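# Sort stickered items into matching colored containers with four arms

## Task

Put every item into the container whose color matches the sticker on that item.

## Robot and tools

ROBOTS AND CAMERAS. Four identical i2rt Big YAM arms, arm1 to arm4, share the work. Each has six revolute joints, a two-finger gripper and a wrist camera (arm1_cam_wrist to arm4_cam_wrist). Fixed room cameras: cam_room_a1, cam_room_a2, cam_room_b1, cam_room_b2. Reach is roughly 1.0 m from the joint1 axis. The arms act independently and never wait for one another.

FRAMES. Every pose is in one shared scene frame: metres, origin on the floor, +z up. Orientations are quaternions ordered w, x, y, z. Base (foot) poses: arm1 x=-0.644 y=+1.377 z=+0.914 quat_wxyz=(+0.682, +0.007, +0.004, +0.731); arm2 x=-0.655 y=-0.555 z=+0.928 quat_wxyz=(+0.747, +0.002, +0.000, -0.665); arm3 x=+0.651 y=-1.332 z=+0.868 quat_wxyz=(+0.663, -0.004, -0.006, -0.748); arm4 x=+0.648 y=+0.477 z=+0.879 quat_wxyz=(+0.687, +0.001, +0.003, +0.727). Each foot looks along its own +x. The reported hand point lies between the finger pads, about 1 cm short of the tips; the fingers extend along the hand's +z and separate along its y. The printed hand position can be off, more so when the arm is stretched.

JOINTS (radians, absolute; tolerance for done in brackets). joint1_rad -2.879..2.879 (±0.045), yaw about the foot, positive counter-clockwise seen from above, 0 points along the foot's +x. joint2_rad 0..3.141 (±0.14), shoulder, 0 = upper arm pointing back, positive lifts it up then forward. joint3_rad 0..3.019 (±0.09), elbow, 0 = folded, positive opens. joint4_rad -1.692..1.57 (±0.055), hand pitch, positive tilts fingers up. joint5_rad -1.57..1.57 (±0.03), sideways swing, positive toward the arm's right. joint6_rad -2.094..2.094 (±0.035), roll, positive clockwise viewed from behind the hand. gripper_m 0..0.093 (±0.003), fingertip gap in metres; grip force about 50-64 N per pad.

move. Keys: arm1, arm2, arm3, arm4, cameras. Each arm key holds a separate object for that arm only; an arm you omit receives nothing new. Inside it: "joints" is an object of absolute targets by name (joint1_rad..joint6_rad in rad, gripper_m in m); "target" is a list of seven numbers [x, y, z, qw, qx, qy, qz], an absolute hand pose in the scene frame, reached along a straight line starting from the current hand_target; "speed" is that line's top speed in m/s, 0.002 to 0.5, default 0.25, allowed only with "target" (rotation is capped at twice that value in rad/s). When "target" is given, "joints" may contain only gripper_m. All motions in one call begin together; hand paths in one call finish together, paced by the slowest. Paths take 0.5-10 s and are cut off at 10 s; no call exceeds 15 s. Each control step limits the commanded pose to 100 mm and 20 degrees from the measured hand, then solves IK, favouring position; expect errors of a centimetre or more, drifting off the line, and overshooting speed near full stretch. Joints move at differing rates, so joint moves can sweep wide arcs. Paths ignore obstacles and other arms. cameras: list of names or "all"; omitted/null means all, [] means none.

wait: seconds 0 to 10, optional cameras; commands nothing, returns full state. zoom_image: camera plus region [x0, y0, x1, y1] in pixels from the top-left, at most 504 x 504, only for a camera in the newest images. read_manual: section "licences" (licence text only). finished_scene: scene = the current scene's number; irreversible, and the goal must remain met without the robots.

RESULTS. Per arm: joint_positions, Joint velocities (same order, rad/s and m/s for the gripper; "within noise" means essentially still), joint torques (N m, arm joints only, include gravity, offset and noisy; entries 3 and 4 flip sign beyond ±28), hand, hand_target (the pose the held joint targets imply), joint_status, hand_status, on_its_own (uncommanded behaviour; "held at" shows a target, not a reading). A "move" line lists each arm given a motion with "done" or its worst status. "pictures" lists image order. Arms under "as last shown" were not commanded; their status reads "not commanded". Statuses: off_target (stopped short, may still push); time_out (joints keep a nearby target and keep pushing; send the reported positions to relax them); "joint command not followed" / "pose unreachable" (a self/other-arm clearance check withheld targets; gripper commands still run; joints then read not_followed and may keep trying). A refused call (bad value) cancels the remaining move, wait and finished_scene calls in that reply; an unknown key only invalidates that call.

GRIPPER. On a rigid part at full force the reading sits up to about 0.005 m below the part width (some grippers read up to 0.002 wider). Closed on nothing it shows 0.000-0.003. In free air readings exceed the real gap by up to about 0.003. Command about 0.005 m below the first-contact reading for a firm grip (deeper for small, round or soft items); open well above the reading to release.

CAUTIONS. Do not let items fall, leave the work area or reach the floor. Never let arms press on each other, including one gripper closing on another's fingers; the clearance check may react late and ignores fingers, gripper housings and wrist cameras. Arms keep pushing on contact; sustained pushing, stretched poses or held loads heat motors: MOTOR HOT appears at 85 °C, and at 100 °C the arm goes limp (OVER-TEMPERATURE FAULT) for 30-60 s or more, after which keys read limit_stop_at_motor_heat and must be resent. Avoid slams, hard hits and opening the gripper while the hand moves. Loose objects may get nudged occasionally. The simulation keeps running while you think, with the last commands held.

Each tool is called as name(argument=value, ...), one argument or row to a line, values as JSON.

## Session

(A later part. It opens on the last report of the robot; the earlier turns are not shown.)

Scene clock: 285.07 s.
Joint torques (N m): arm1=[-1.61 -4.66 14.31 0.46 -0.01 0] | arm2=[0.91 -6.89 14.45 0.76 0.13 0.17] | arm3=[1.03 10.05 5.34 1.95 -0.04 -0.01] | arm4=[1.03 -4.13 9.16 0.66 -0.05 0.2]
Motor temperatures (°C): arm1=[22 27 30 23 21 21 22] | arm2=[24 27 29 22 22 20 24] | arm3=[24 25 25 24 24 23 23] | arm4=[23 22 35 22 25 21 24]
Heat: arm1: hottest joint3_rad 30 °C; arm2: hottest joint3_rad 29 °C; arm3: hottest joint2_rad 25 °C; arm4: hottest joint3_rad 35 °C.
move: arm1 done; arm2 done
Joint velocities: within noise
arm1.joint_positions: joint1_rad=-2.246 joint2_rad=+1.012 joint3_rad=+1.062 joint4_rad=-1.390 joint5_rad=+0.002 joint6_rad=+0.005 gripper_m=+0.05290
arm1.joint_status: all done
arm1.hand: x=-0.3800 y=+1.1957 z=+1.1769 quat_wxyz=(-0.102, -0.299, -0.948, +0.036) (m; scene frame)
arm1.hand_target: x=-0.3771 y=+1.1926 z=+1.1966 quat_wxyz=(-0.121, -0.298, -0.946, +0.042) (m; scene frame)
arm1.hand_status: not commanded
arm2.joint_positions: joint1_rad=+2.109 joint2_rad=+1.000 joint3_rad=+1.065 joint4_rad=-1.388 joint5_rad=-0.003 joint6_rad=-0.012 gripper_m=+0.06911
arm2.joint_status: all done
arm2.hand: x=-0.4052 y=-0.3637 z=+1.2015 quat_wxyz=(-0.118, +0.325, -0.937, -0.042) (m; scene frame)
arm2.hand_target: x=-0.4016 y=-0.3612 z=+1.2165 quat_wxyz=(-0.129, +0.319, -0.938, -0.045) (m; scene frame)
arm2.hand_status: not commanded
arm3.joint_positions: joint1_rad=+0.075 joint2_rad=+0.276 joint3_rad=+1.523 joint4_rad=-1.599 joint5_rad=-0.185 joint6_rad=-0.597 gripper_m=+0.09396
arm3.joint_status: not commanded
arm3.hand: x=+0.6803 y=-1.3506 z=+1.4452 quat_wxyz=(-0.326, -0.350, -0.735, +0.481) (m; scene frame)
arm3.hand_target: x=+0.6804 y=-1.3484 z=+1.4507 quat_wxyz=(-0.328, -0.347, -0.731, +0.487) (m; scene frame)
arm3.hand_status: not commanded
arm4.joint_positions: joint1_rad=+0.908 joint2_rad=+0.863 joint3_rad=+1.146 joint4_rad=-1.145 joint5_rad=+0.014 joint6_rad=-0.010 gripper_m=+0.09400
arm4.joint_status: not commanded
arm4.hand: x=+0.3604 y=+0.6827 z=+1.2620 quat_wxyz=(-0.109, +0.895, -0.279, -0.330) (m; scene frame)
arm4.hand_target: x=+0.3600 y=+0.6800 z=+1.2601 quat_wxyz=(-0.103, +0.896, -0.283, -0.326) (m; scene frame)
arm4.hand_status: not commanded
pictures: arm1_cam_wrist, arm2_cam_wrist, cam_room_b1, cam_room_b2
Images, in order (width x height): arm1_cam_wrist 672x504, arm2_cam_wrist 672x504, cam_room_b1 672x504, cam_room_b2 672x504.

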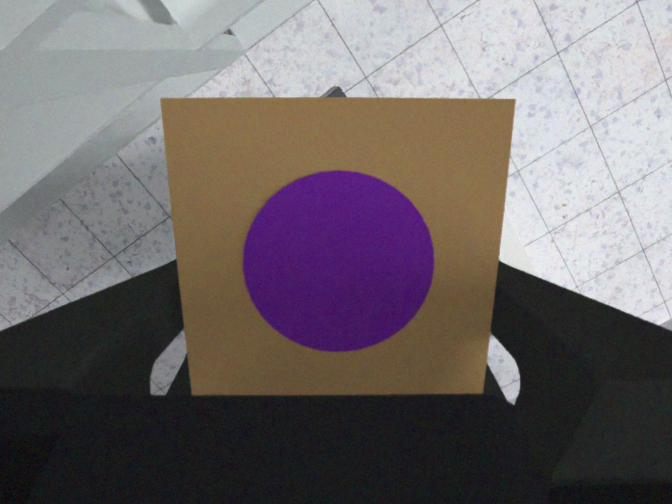

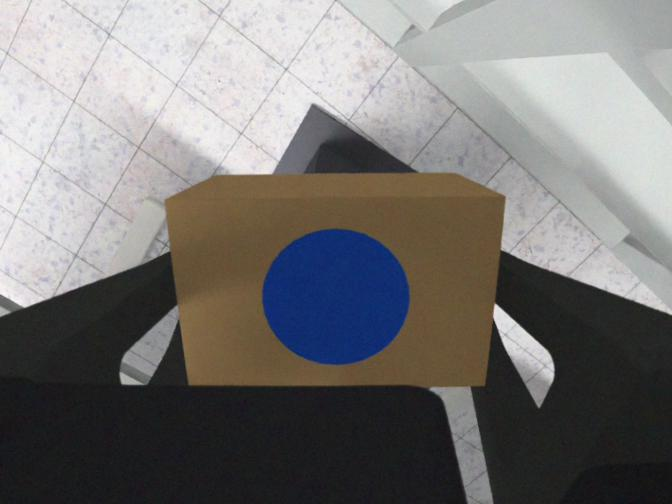

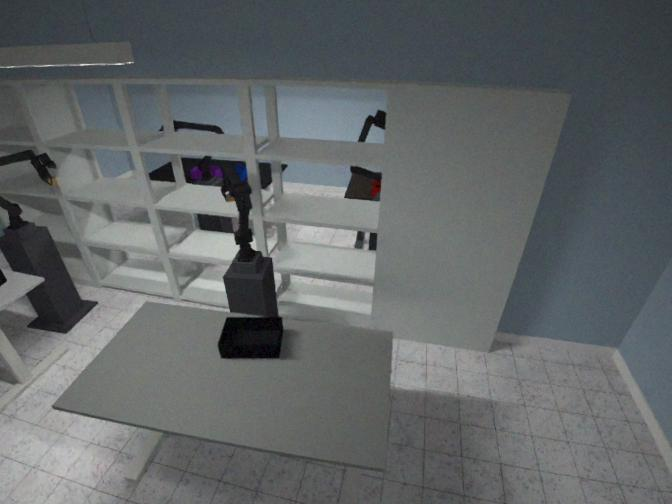

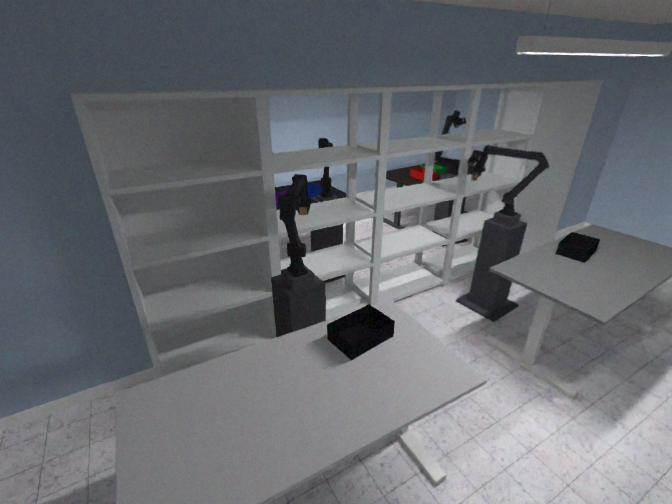

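move(
  arm1={"target":[-0.05,0.94,1.115,0.2856,0.2987,0.9057,-0.0942],"speed":0.25},
  arm2={"target":[-0.06,-0.04,1.115,0.2843,-0.3105,0.9017,0.0979],"speed":0.25},
)

Scene clock: 299.53 s.
Joint torques (N m): arm1=[-3.43 -17.44 17.37 1.84 -0.09 0.05] | arm2=[1.44 -22.71 17.52 1.88 0.17 0.21] | arm3=[1.32 10.05 5.33 1.96 -0.06 -0.01] | arm4=[1.2 -3.96 9.28 0.73 0 0.17]
Motor temperatures (°C): arm1=[22 26 31 23 21 21 22] | arm2=[24 27 31 22 22 20 24] | arm3=[24 25 25 24 24 23 23] | arm4=[23 22 35 22 25 21 24]
Heat: arm1: hottest joint3_rad 31 °C; arm2: hottest joint3_rad 31 °C; arm3: hottest joint2_rad 25 °C; arm4: hottest joint3_rad 35 °C.
move: arm1 off_target; arm2 off_target
Joint velocities: within noise
arm1.joint_positions: joint1_rad=-2.266 joint2_rad=+1.903 joint3_rad=+1.688 joint4_rad=-0.816 joint5_rad=-0.004 joint6_rad=+0.002 gripper_m=+0.05290
arm1.joint_status: not commanded
arm1.hand: x=-0.0666 y=+0.9613 z=+1.0773 quat_wxyz=(-0.247, -0.297, -0.919, +0.081) (m; scene frame)
arm1.hand_target: x=-0.0527 y=+0.9420 z=+1.1159 quat_wxyz=(-0.286, -0.298, -0.906, +0.095) (m; scene frame)
arm1.hand_status: off_target (0.046 m and 5.0 deg from the pose sent, 0.422 m and 22.7 deg at the start)
arm2.joint_positions: joint1_rad=+2.166 joint2_rad=+2.055 joint3_rad=+1.905 joint4_rad=-0.854 joint5_rad=+0.031 joint6_rad=+0.034 gripper_m=+0.06911
arm2.joint_status: not commanded
arm2.hand: x=-0.0707 y=-0.0582 z=+1.1004 quat_wxyz=(-0.267, +0.315, -0.906, -0.089) (m; scene frame)
arm2.hand_target: x=-0.0613 y=-0.0411 z=+1.1152 quat_wxyz=(-0.285, +0.311, -0.902, -0.098) (m; scene frame)
arm2.hand_status: off_target (0.026 m and 2.3 deg from the pose sent, 0.481 m and 20.6 deg at the start)
arm3, arm4: as last shown
pictures: arm1_cam_wrist, arm2_cam_wrist, arm3_cam_wrist, arm4_cam_wrist, cam_room_a1, cam_room_a2, cam_room_b1, cam_room_b2
Images, in order (width x height): arm1_cam_wrist 672x504, arm2_cam_wrist 672x504, arm3_cam_wrist 672x504, arm4_cam_wrist 672x504, cam_room_a1 672x504, cam_room_a2 672x504, cam_room_b1 672x504, cam_room_b2 672x504.

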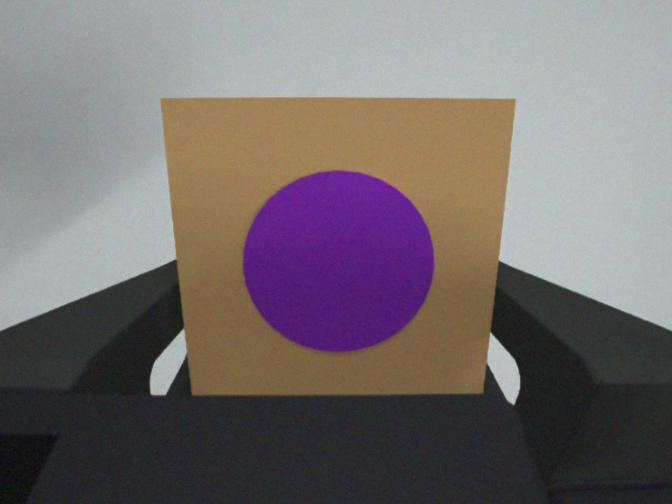

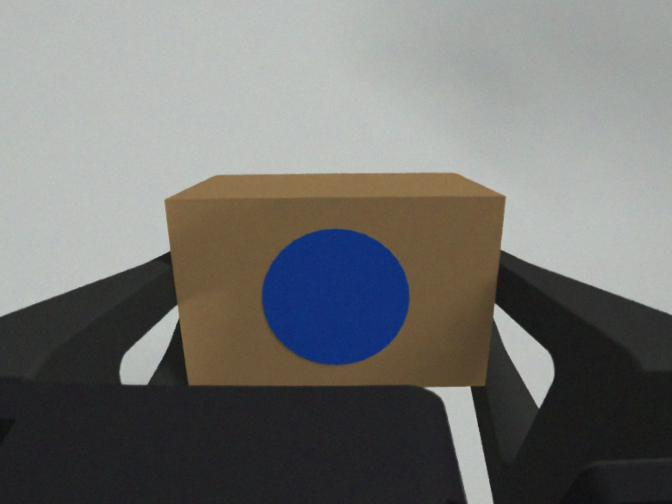

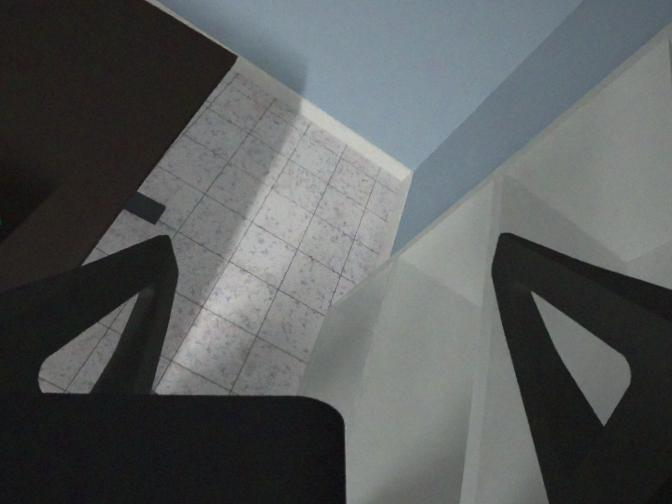

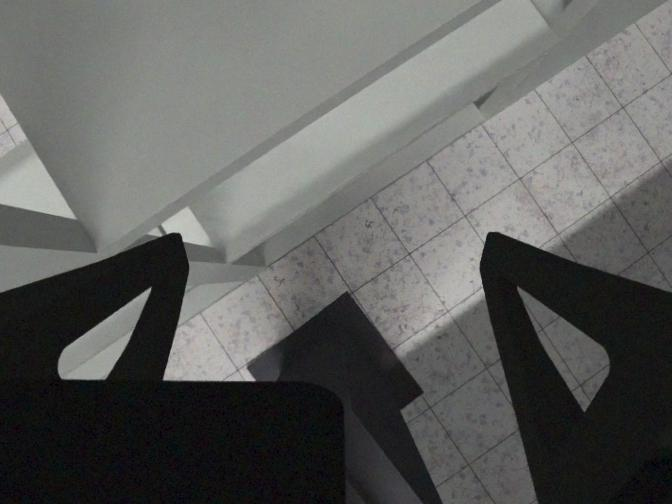

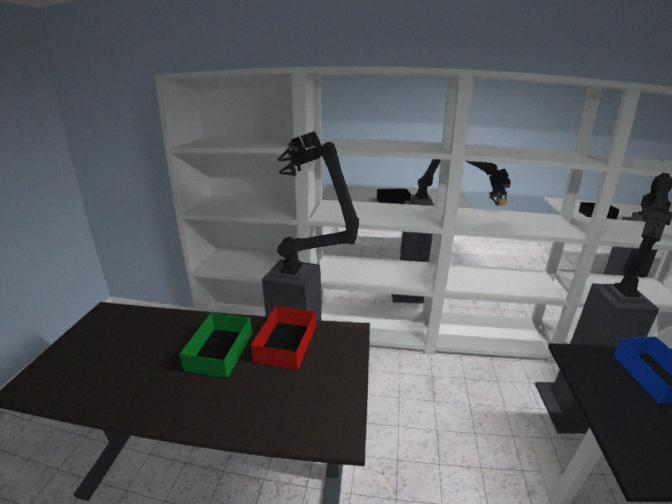

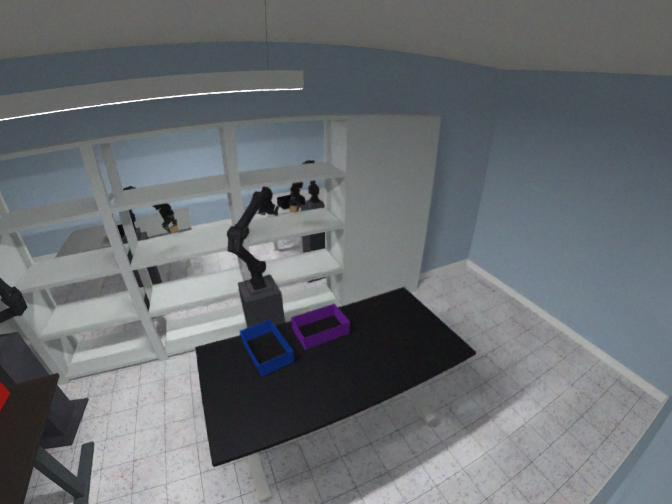

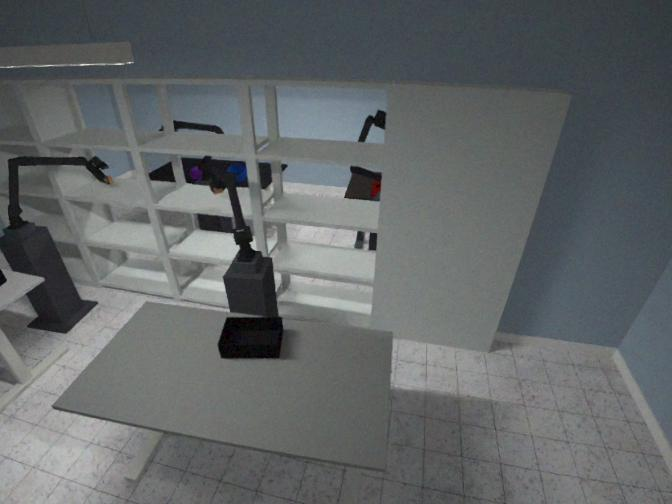

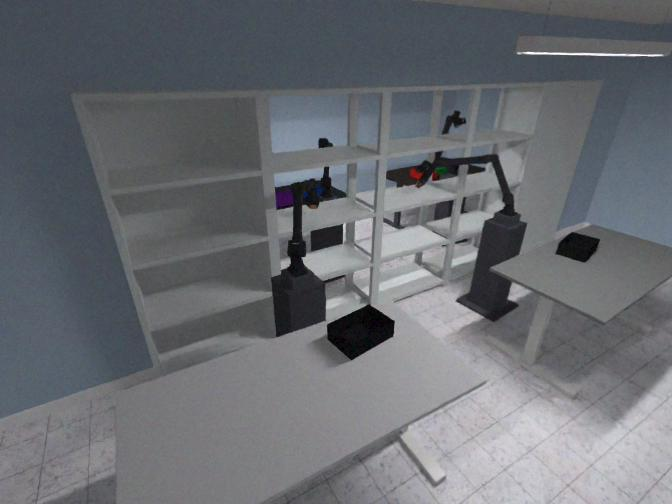

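move(
  arm1={"target":[-0.04,0.93,1.085,0.2856,0.2987,0.9057,-0.0942],"speed":0.1},
  arm2={"target":[-0.05,-0.03,1.065,0.2843,-0.3105,0.9017,0.0979],"speed":0.1},
  cameras=["arm1_cam_wrist","arm2_cam_wrist","cam_room_a1","cam_room_a2"],
)

zoom_image(
  camera="cam_room_a2",
  region=[230, 140, 350, 240],
)

zoom_image(
  camera="cam_room_a1",
  region=[440, 140, 560, 240],
)

Scene clock: 305.67 s.
Joint torques (N m): arm1=[-2.55 -17.85 17.05 1.94 -0.04 0.03] | arm2=[1.55 -23.41 15.8 2.65 0.15 0.21] | arm3=[1.2 9.93 5.37 1.94 -0.05 0] | arm4=[1.79 -4.31 9.31 0.81 -0.01 0.14]
Motor temperatures (°C): arm1=[22 26 34 23 21 21 22] | arm2=[24 27 33 22 22 20 24] | arm3=[24 25 25 24 24 23 23] | arm4=[23 22 35 22 24 21 24]
Heat: arm1: hottest joint3_rad 34 °C; arm2: hottest joint3_rad 33 °C; arm3: hottest joint2_rad 25 °C; arm4: hottest joint3_rad 35 °C.
move: arm1 off_target; arm2 off_target
Joint velocities: within noise
arm1.joint_positions: joint1_rad=-2.269 joint2_rad=+1.954 joint3_rad=+1.692 joint4_rad=-0.771 joint5_rad=-0.006 joint6_rad=+0.002 gripper_m=+0.05290
arm1.joint_status: not commanded
arm1.hand: x=-0.0580 y=+0.9525 z=+1.0501 quat_wxyz=(-0.246, -0.299, -0.919, +0.081) (m; scene frame)
arm1.hand_target: x=-0.0427 y=+0.9319 z=+1.0860 quat_wxyz=(-0.286, -0.299, -0.906, +0.095) (m; scene frame)
arm1.hand_status: off_target (0.045 m and 5.0 deg from the pose sent, 0.042 m and 5.0 deg at the start)
arm2.joint_positions: joint1_rad=+2.168 joint2_rad=+2.122 joint3_rad=+1.905 joint4_rad=-0.787 joint5_rad=+0.032 joint6_rad=+0.035 gripper_m=+0.06911
arm2.joint_status: not commanded
arm2.hand: x=-0.0597 y=-0.0476 z=+1.0587 quat_wxyz=(-0.267, +0.315, -0.906, -0.089) (m; scene frame)
arm2.hand_target: x=-0.0511 y=-0.0307 z=+1.0655 quat_wxyz=(-0.285, +0.311, -0.902, -0.098) (m; scene frame)
arm2.hand_status: off_target (0.021 m and 2.3 deg from the pose sent, 0.050 m and 2.3 deg at the start)
arm3, arm4: as last shown
pictures: arm1_cam_wrist, arm2_cam_wrist, cam_room_a1, cam_room_a2
Images, in order (width x height): arm1_cam_wrist 672x504, arm2_cam_wrist 672x504, cam_room_a1 672x504, cam_room_a2 672x504.

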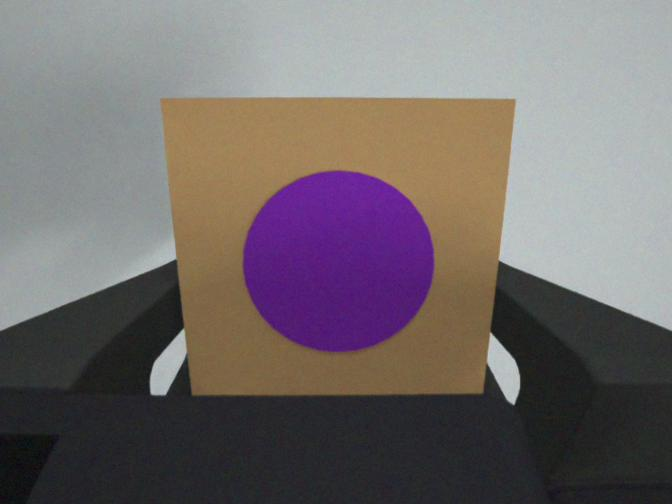

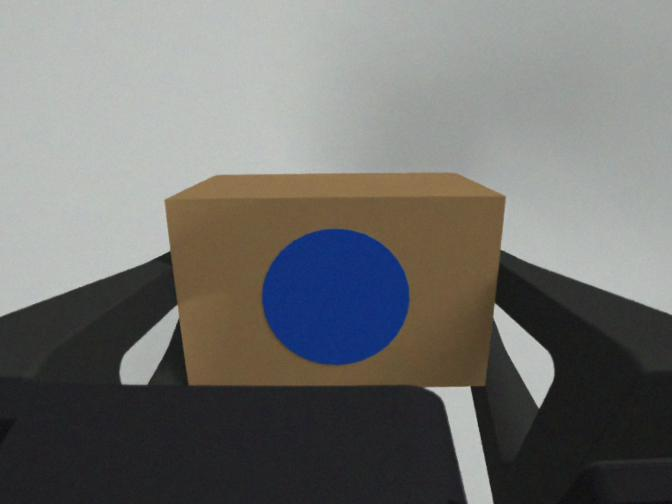

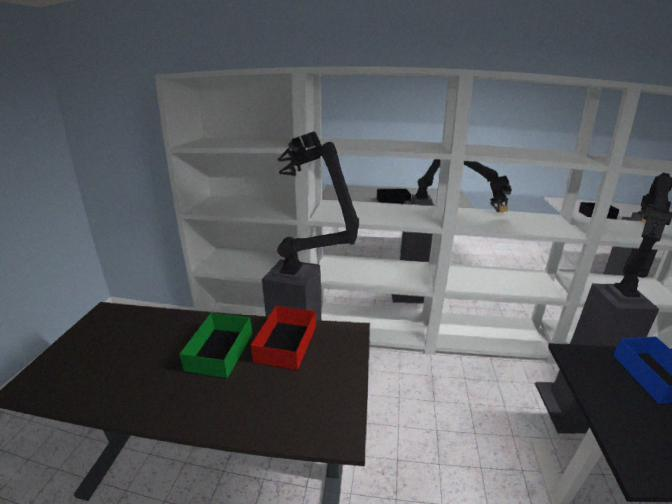

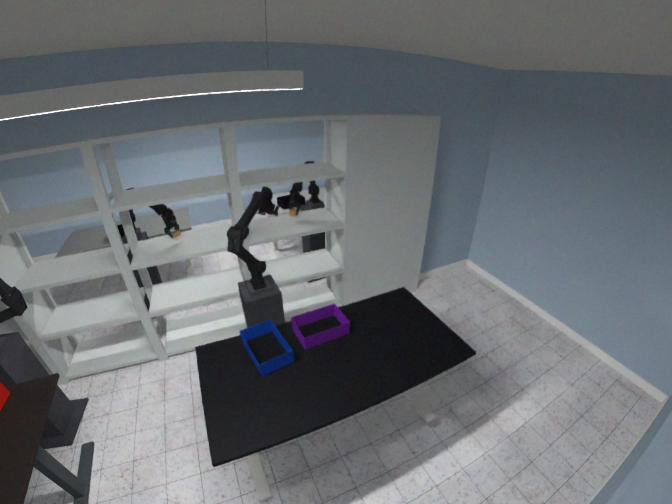

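Scaled by 4.200.

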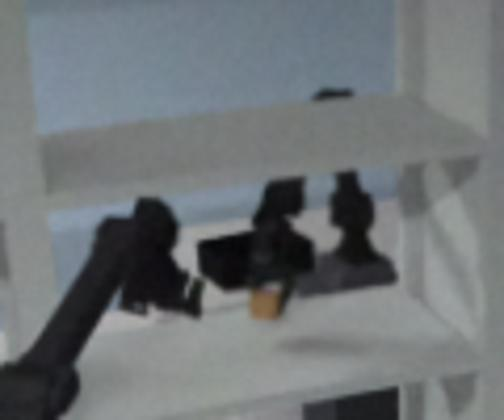

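Scaled by 4.200.

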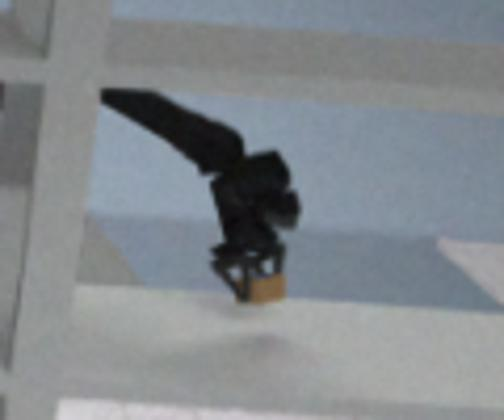

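move(
  arm1={"target":[-0.04,0.93,1.060,0.2856,0.2987,0.9057,-0.0942],"speed":0.06},
  arm2={"target":[-0.05,-0.03,1.035,0.2843,-0.3105,0.9017,0.0979],"speed":0.06},
  cameras=["cam_room_a1","cam_room_a2"],
)

zoom_image(
  camera="cam_room_a2",
  region=[270, 180, 330, 230],
)

zoom_image(
  camera="cam_room_a1",
  region=[470, 180, 530, 230],
)

Scene clock: 311.47 s.
Joint torques (N m): arm1=[-3.37 -17.26 14.2 2.3 -0.06 0.02] | arm2=[1.55 -22.42 12.11 2.73 0.16 0.2] | arm3=[1.2 10.23 5.34 1.94 -0.05 0] | arm4=[1.14 -3.9 9.22 0.65 -0.02 0.19]
Motor temperatures (°C): arm1=[22 26 35 23 21 21 22] | arm2=[24 27 33 22 22 20 24] | arm3=[24 25 25 24 24 23 23] | arm4=[23 22 35 22 24 21 24]
Heat: arm1: hottest joint3_rad 35 °C; arm2: hottest joint3_rad 33 °C; arm3: hottest joint2_rad 25 °C; arm4: hottest joint3_rad 35 °C.
move: arm1 off_target; arm2 off_target
Joint velocities: within noise
arm1.joint_positions: joint1_rad=-2.269 joint2_rad=+1.969 joint3_rad=+1.692 joint4_rad=-0.717 joint5_rad=-0.006 joint6_rad=+0.002 gripper_m=+0.05290
arm1.joint_status: not commanded
arm1.hand: x=-0.0488 y=+0.9458 z=+1.0461 quat_wxyz=(-0.264, -0.297, -0.914, +0.086) (m; scene frame)
arm1.hand_target: x=-0.0409 y=+0.9306 z=+1.0602 quat_wxyz=(-0.285, -0.299, -0.906, +0.094) (m; scene frame)
arm1.hand_status: off_target (0.023 m and 2.8 deg from the pose sent, 0.031 m and 5.0 deg at the start)
arm2.joint_positions: joint1_rad=+2.168 joint2_rad=+2.131 joint3_rad=+1.905 joint4_rad=-0.722 joint5_rad=+0.032 joint6_rad=+0.035 gripper_m=+0.06911
arm2.joint_status: not commanded
arm2.hand: x=-0.0497 y=-0.0391 z=+1.0609 quat_wxyz=(-0.292, +0.312, -0.899, -0.099) (m; scene frame)
arm2.hand_target: x=-0.0510 y=-0.0308 z=+1.0352 quat_wxyz=(-0.284, +0.311, -0.902, -0.098) (m; scene frame)
arm2.hand_status: off_target (0.027 m and 1.0 deg from the pose sent, 0.031 m and 2.4 deg at the start)
arm3, arm4: as last shown
pictures: cam_room_a1, cam_room_a2
Images, in order (width x height): cam_room_a1 672x504, cam_room_a2 672x504.

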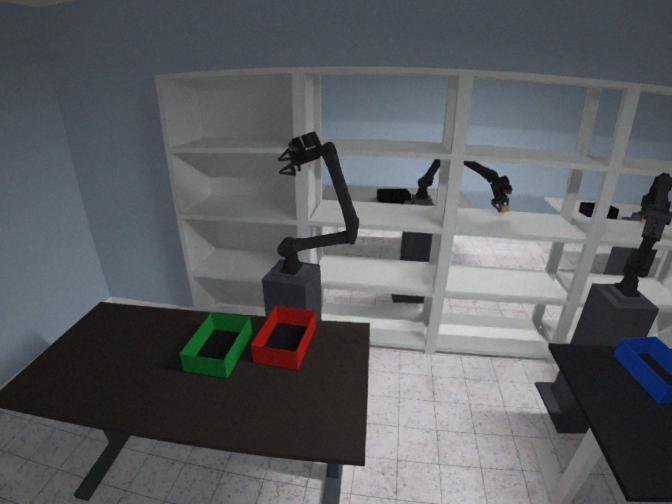

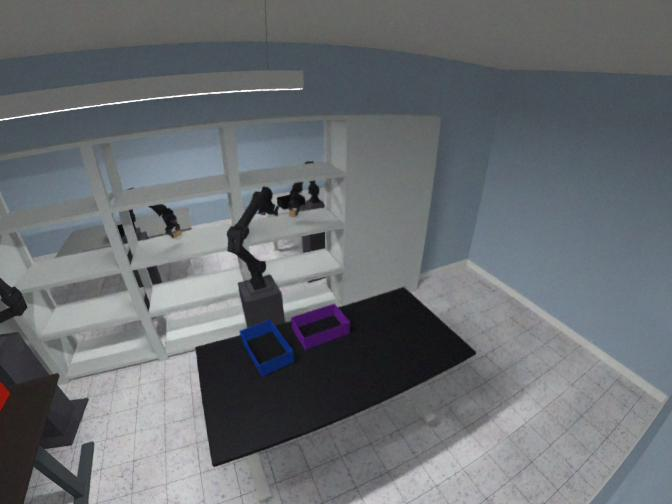

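Scaled by 8.400.

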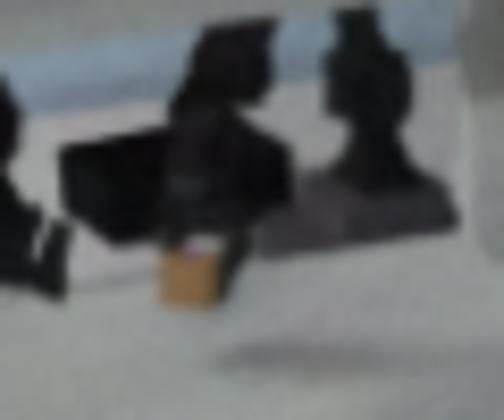

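Scaled by 8.400.

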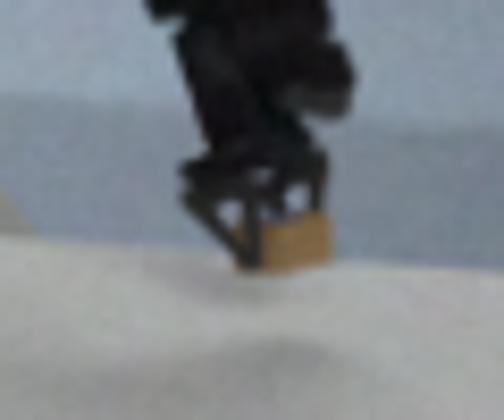

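move(
  arm1={"joints":{"gripper_m":0.07}},
  arm2={"joints":{"gripper_m":0.085}},
)

Scene clock: 315.17 s.
Joint torques (N m): arm1=[-2.37 -16.91 14.08 1.99 -0.01 0.03] | arm2=[1.49 -22.53 12.11 2.65 0.15 0.2] | arm3=[1.2 10.17 5.34 1.96 -0.05 -0.01] | arm4=[1.38 -4.42 9.25 0.65 -0.02 0.16]
Motor temperatures (°C): arm1=[22 26 36 23 21 21 22] | arm2=[24 28 34 22 22 20 24] | arm3=[24 25 25 24 24 23 23] | arm4=[23 22 35 22 24 21 24]
Heat: arm1: hottest joint3_rad 36 °C; arm2: hottest joint3_rad 34 °C; arm3: hottest joint2_rad 25 °C; arm4: hottest joint3_rad 35 °C.
move: arm1 done; arm2 done
Joint velocities: within noise
arm1.joint_positions: joint1_rad=-2.269 joint2_rad=+1.969 joint3_rad=+1.692 joint4_rad=-0.714 joint5_rad=-0.006 joint6_rad=+0.002 gripper_m=+0.06996
arm1.joint_status: all done
arm1.hand: x=-0.0482 y=+0.9455 z=+1.0465 quat_wxyz=(-0.265, -0.297, -0.913, +0.086) (m; scene frame)
arm1.hand_target: x=-0.0408 y=+0.9306 z=+1.0603 quat_wxyz=(-0.286, -0.299, -0.906, +0.094) (m; scene frame)
arm1.hand_status: not commanded
arm2.joint_positions: joint1_rad=+2.168 joint2_rad=+2.131 joint3_rad=+1.905 joint4_rad=-0.721 joint5_rad=+0.032 joint6_rad=+0.035 gripper_m=+0.08492
arm2.joint_status: all done
arm2.hand: x=-0.0494 y=-0.0389 z=+1.0611 quat_wxyz=(-0.293, +0.312, -0.899, -0.099) (m; scene frame)
arm2.hand_target: x=-0.0510 y=-0.0308 z=+1.0352 quat_wxyz=(-0.284, +0.311, -0.902, -0.098) (m; scene frame)
arm2.hand_status: not commanded
arm3, arm4: as last shown
pictures: arm1_cam_wrist, arm2_cam_wrist, arm3_cam_wrist, arm4_cam_wrist, cam_room_a1, cam_room_a2, cam_room_b1, cam_room_b2
Images, in order (width x height): arm1_cam_wrist 672x504, arm2_cam_wrist 672x504, arm3_cam_wrist 672x504, arm4_cam_wrist 672x504, cam_room_a1 672x504, cam_room_a2 672x504, cam_room_b1 672x504, cam_room_b2 672x504.

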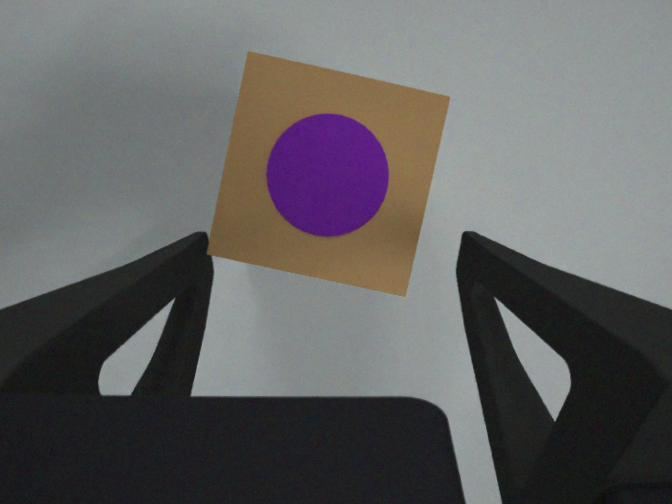

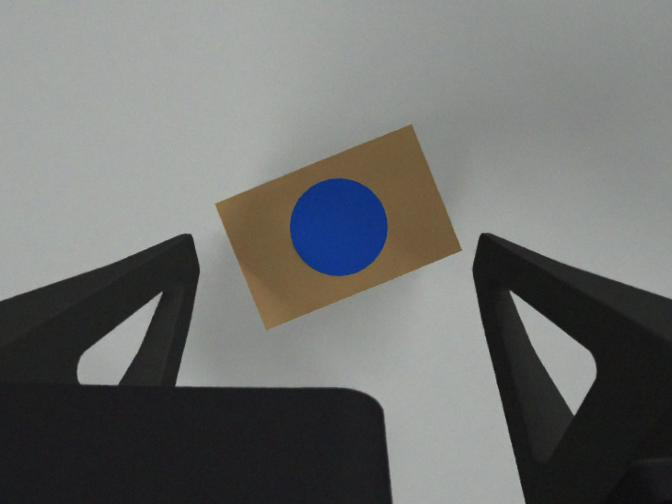

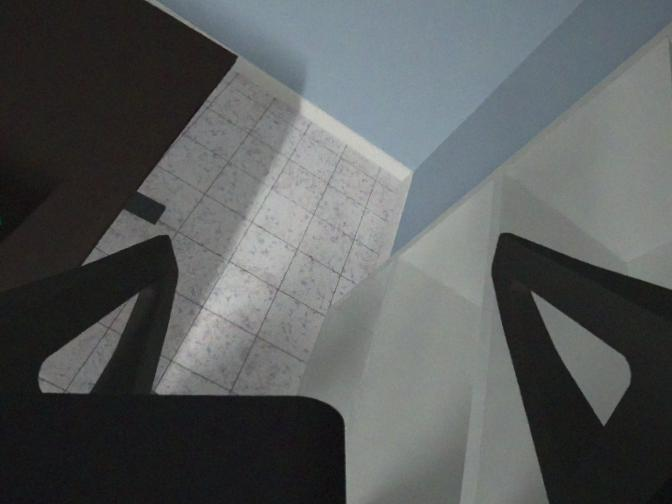

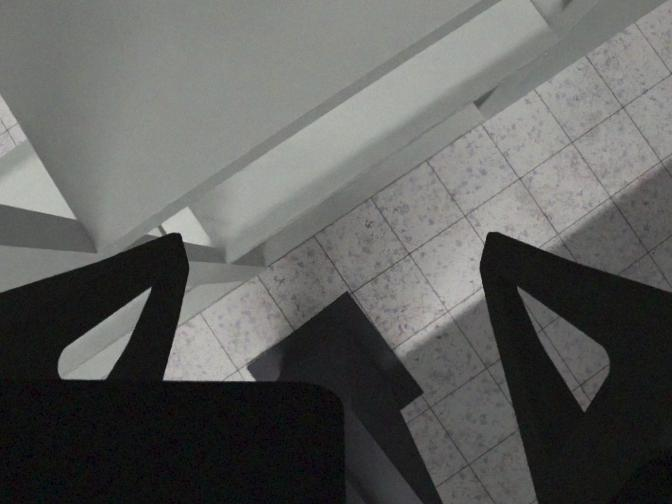

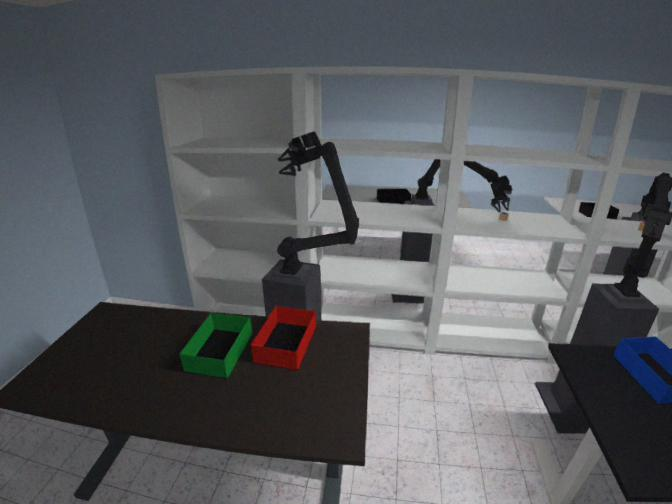

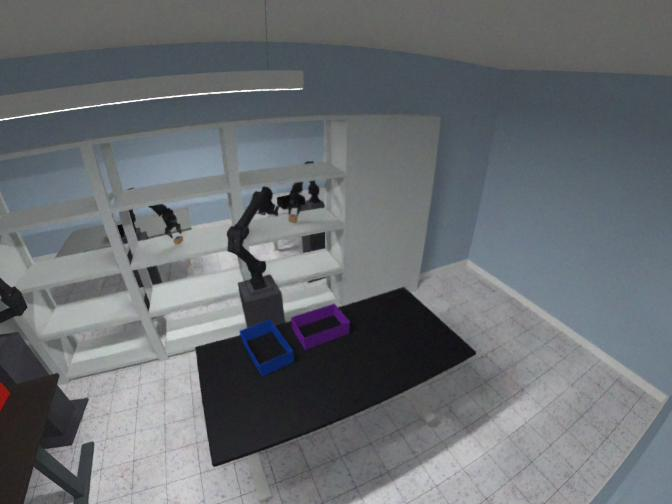

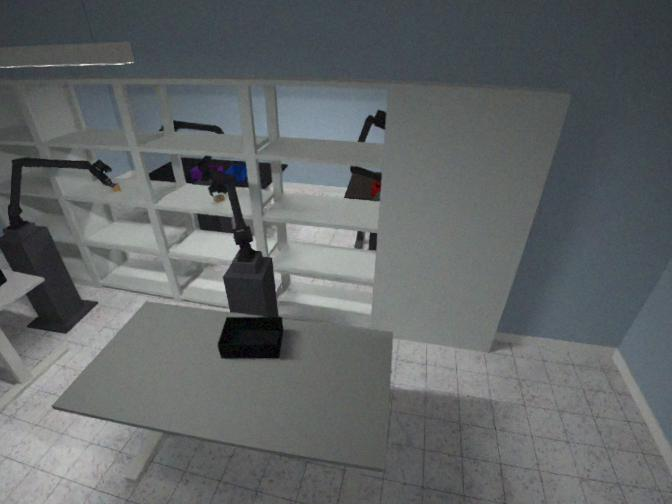

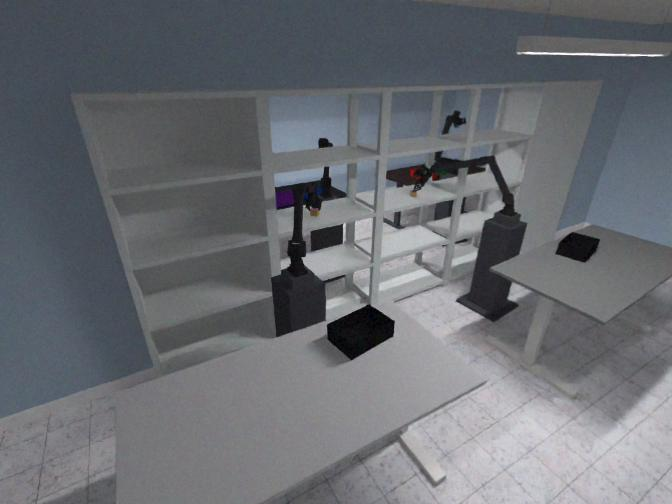

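move(
  arm1={"target":[-0.14,1.0,1.13,0.2856,0.2987,0.9057,-0.0942],"speed":0.25},
  arm2={"target":[-0.15,-0.11,1.13,0.2843,-0.3105,0.9017,0.0979],"speed":0.25},
  cameras=[],
)

move(
  arm1={"joints":{"joint2_rad":1.0,"joint3_rad":1.1,"joint4_rad":-1.0,"joint5_rad":0,"joint6_rad":0}},
  arm2={"joints":{"joint2_rad":1.0,"joint3_rad":1.1,"joint4_rad":-1.0,"joint5_rad":0,"joint6_rad":0}},
  arm4={"target":[0.12,0.78,1.10,0.1437,-0.856,0.387,0.3116],"speed":0.25},
  cameras=["arm1_cam_wrist","arm2_cam_wrist","arm4_cam_wrist"],
)

Scene clock: 332.40 s.
Joint torques (N m): arm1=[-2.55 -13.27 11.59 0.99 -0.03 -0.07] | arm2=[1.32 -17.85 10.8 1.48 0.16 0.21] | arm3=[1.32 10.11 5.33 1.96 -0.04 -0.01] | arm4=[1.2 -4.07 9.21 0.72 0.03 0.16]
Motor temperatures (°C): arm1=[22 27 37 23 21 21 22] | arm2=[24 29 34 22 22 20 24] | arm3=[24 25 25 24 24 23 23] | arm4=[23 22 35 22 24 21 24]
Heat: arm1: hottest joint3_rad 37 °C; arm2: hottest joint3_rad 34 °C; arm3: hottest joint2_rad 25 °C; arm4: hottest joint3_rad 35 °C.
move: arm1 done; arm2 off_target
Joint velocities: within noise
arm1.joint_positions: joint1_rad=-2.277 joint2_rad=+1.617 joint3_rad=+1.406 joint4_rad=-0.722 joint5_rad=-0.011 joint6_rad=+0.002 gripper_m=+0.06996
arm1.joint_status: not commanded
arm1.hand: x=-0.1354 y=+1.0047 z=+1.1332 quat_wxyz=(-0.292, -0.297, -0.904, +0.094) (m; scene frame)
arm1.hand_target: x=-0.1400 y=+1.0001 z=+1.1300 quat_wxyz=(-0.286, -0.299, -0.906, +0.094) (m; scene frame)
arm1.hand_status: done (0.007 m and 0.8 deg from the pose sent, 0.135 m and 2.6 deg at the start)
arm2.joint_positions: joint1_rad=+2.179 joint2_rad=+1.739 joint3_rad=+1.549 joint4_rad=-0.722 joint5_rad=+0.039 joint6_rad=+0.043 gripper_m=+0.08492
arm2.joint_status: not commanded
arm2.hand: x=-0.1435 y=-0.1118 z=+1.1565 quat_wxyz=(-0.308, +0.310, -0.893, -0.105) (m; scene frame)
arm2.hand_target: x=-0.1503 y=-0.1106 z=+1.1305 quat_wxyz=(-0.285, +0.310, -0.902, -0.098) (m; scene frame)
arm2.hand_status: off_target (0.027 m and 3.0 deg from the pose sent, 0.141 m and 1.0 deg at the start)
arm3, arm4: as last shown
pictures: none
No camera images: "cameras" was empty.

Scene clock: 334.33 s.
Joint torques (N m): arm1=[-2.78 -3.25 11.97 1.21 0.07 -0.01] | arm2=[1.38 -5.71 10.96 1.72 -0.16 -0.07] | arm3=[1.26 9.99 5.31 1.94 -0.04 0] | arm4=[1.38 -15.09 12.62 1.42 0.36 0.17]
Motor temperatures (°C): arm1=[22 27 37 23 21 21 22] | arm2=[24 28 33 22 22 20 24] | arm3=[24 25 25 24 24 23 23] | arm4=[23 22 36 22 24 21 24]
Heat: arm1: hottest joint3_rad 37 °C; arm2: hottest joint3_rad 33 °C; arm3: hottest joint2_rad 25 °C; arm4: hottest joint3_rad 36 °C.
move: arm1 done; arm2 done; arm4 off_target
Joint velocities: within noise
arm1.joint_positions: joint1_rad=-2.277 joint2_rad=+0.993 joint3_rad=+1.093 joint4_rad=-0.991 joint5_rad=-0.002 joint6_rad=+0.002 gripper_m=+0.06996
arm1.joint_status: all done
arm1.hand: x=-0.3120 y=+1.1343 z=+1.2399 quat_wxyz=(-0.310, -0.296, -0.898, +0.105) (m; scene frame)
arm1.hand_target: x=-0.3142 y=+1.1302 z=+1.2396 quat_wxyz=(-0.305, -0.300, -0.898, +0.106) (m; scene frame)
arm1.hand_status: not commanded
arm2.joint_positions: joint1_rad=+2.179 joint2_rad=+0.983 joint3_rad=+1.115 joint4_rad=-0.991 joint5_rad=+0.003 joint6_rad=+0.014 gripper_m=+0.08492
arm2.joint_status: all done
arm2.hand: x=-0.3501 y=-0.2867 z=+1.2768 quat_wxyz=(-0.327, +0.326, -0.878, -0.126) (m; scene frame)
arm2.hand_target: x=-0.3530 y=-0.2838 z=+1.2609 quat_wxyz=(-0.308, +0.339, -0.881, -0.119) (m; scene frame)
arm2.hand_status: not commanded
arm3: as last shown
arm4.joint_positions: joint1_rad=+1.063 joint2_rad=+1.562 joint3_rad=+1.257 joint4_rad=-0.665 joint5_rad=+0.262 joint6_rad=+0.298 gripper_m=+0.09400
arm4.joint_status: not commanded
arm4.hand: x=+0.1408 y=+0.7742 z=+1.0774 quat_wxyz=(-0.145, +0.867, -0.383, -0.284) (m; scene frame)
arm4.hand_target: x=+0.1215 y=+0.7791 z=+1.1003 quat_wxyz=(-0.143, +0.856, -0.387, -0.312) (m; scene frame)
arm4.hand_status: off_target (0.031 m and 3.4 deg from the pose sent, 0.306 m and 13.9 deg at the start)
pictures: arm1_cam_wrist, arm2_cam_wrist, arm4_cam_wrist
Images, in order (width x height): arm1_cam_wrist 672x504, arm2_cam_wrist 672x504, arm4_cam_wrist 672x504.

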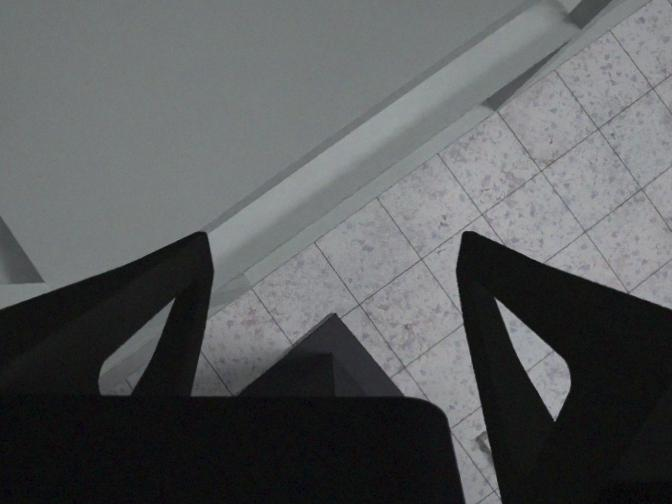

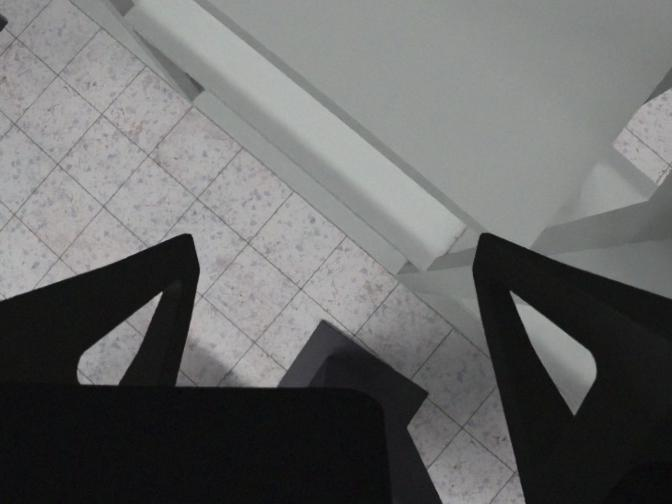

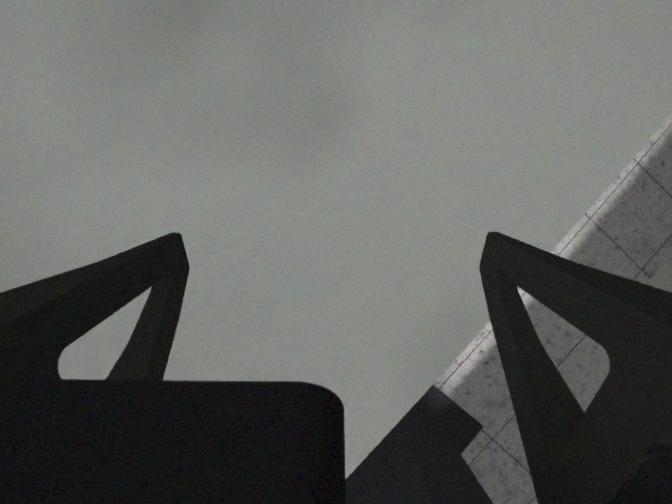

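move(
  arm4={"target":[0.0,0.888,1.11,0.1437,-0.856,0.387,0.3116],"speed":0.2},
  cameras=["arm4_cam_wrist"],
)

Scene clock: 340.00 s.
Joint torques (N m): arm1=[-2.32 -3.49 12.03 1.14 0.07 0.02] | arm2=[1.38 -5.83 10.95 1.73 -0.16 -0.08] | arm3=[1.2 9.99 5.33 1.98 -0.04 -0.01] | arm4=[0.79 -21.07 13.52 0.53 0.06 -0.1]
Motor temperatures (°C): arm1=[22 27 36 23 21 21 22] | arm2=[24 28 33 22 22 20 24] | arm3=[24 25 25 24 24 23 23] | arm4=[23 22 37 22 25 21 24]
Heat: arm1: hottest joint3_rad 36 °C; arm2: hottest joint3_rad 33 °C; arm3: hottest joint2_rad 25 °C; arm4: hottest joint3_rad 37 °C.
move: arm4 off_target
Joint velocities: within noise
arm1, arm2, arm3: as last shown
arm4.joint_positions: joint1_rad=+1.006 joint2_rad=+1.952 joint3_rad=+1.837 joint4_rad=-0.803 joint5_rad=+0.227 joint6_rad=+0.270 gripper_m=+0.09400
arm4.joint_status: not commanded
arm4.hand: x=+0.0113 y=+0.8782 z=+1.1019 quat_wxyz=(-0.142, +0.857, -0.391, -0.305) (m; scene frame)
arm4.hand_target: x=+0.0009 y=+0.8874 z=+1.1098 quat_wxyz=(-0.144, +0.856, -0.387, -0.312) (m; scene frame)
arm4.hand_status: off_target (0.017 m and 1.0 deg from the pose sent, 0.184 m and 3.4 deg at the start)
pictures: arm4_cam_wrist
Images, in order (width x height): arm4_cam_wrist 672x504.

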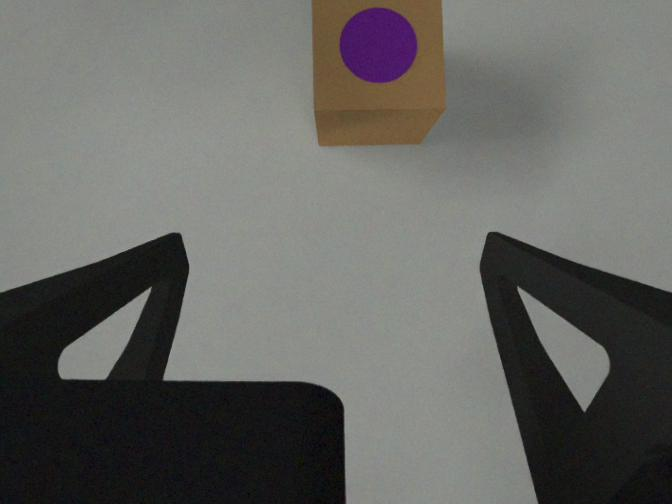

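move(
  arm4={"target":[-0.046,0.974,1.0,0.1437,-0.856,0.387,0.3116],"speed":0.15},
  cameras=["arm4_cam_wrist"],
)

Scene clock: 348.63 s.
Joint torques (N m): arm1=[-3.49 -3.14 12.29 1.16 0.11 0.02] | arm2=[1.49 -5.66 10.97 1.76 -0.15 -0.08] | arm3=[1.2 10.05 5.34 1.94 -0.04 0] | arm4=[0.09 -23.18 12.75 1.21 0.07 -0.07]
Motor temperatures (°C): arm1=[22 26 36 23 21 21 22] | arm2=[24 27 32 22 22 20 23] | arm3=[24 25 25 24 24 23 23] | arm4=[23 22 38 22 24 21 24]
Heat: arm1: hottest joint3_rad 36 °C; arm2: hottest joint3_rad 32 °C; arm3: hottest joint2_rad 25 °C; arm4: hottest joint3_rad 38 °C.
move: arm4 off_target
Joint velocities: within noise
arm1, arm2: as last shown
arm3.joint_positions: joint1_rad=+0.075 joint2_rad=+0.276 joint3_rad=+1.523 joint4_rad=-1.599 joint5_rad=-0.185 joint6_rad=-0.597 gripper_m=+0.09396
arm3.joint_status: not commanded
arm3.hand: x=+0.6803 y=-1.3506 z=+1.4452 quat_wxyz=(-0.326, -0.350, -0.735, +0.481) (m; scene frame)
arm3.hand_target: x=+0.6804 y=-1.3484 z=+1.4507 quat_wxyz=(-0.328, -0.347, -0.731, +0.487) (m; scene frame)
arm3.hand_status: not commanded
arm4.joint_positions: joint1_rad=+0.938 joint2_rad=+2.237 joint3_rad=+2.069 joint4_rad=-0.728 joint5_rad=+0.181 joint6_rad=+0.210 gripper_m=+0.09400
arm4.joint_status: not commanded
arm4.hand: x=-0.0365 y=+0.9610 z=+1.0133 quat_wxyz=(-0.142, +0.856, -0.389, -0.310) (m; scene frame)
arm4.hand_target: x=-0.0446 y=+0.9732 z=+0.9999 quat_wxyz=(-0.144, +0.856, -0.387, -0.312) (m; scene frame)
arm4.hand_status: off_target (0.021 m and 0.4 deg from the pose sent, 0.151 m and 1.0 deg at the start)
pictures: arm4_cam_wrist
Images, in order (width x height): arm4_cam_wrist 672x504.

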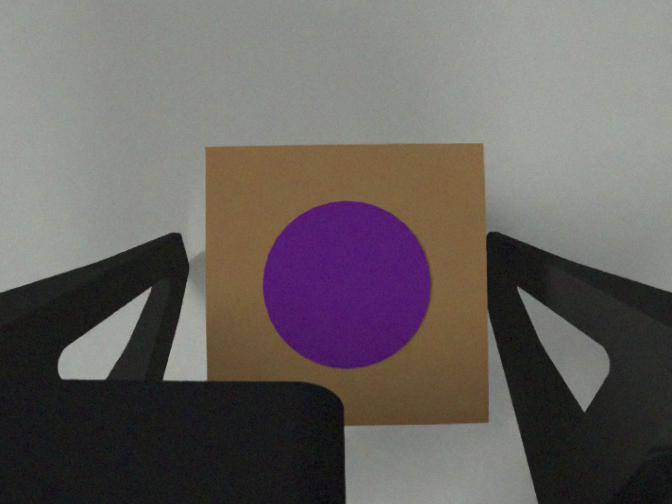

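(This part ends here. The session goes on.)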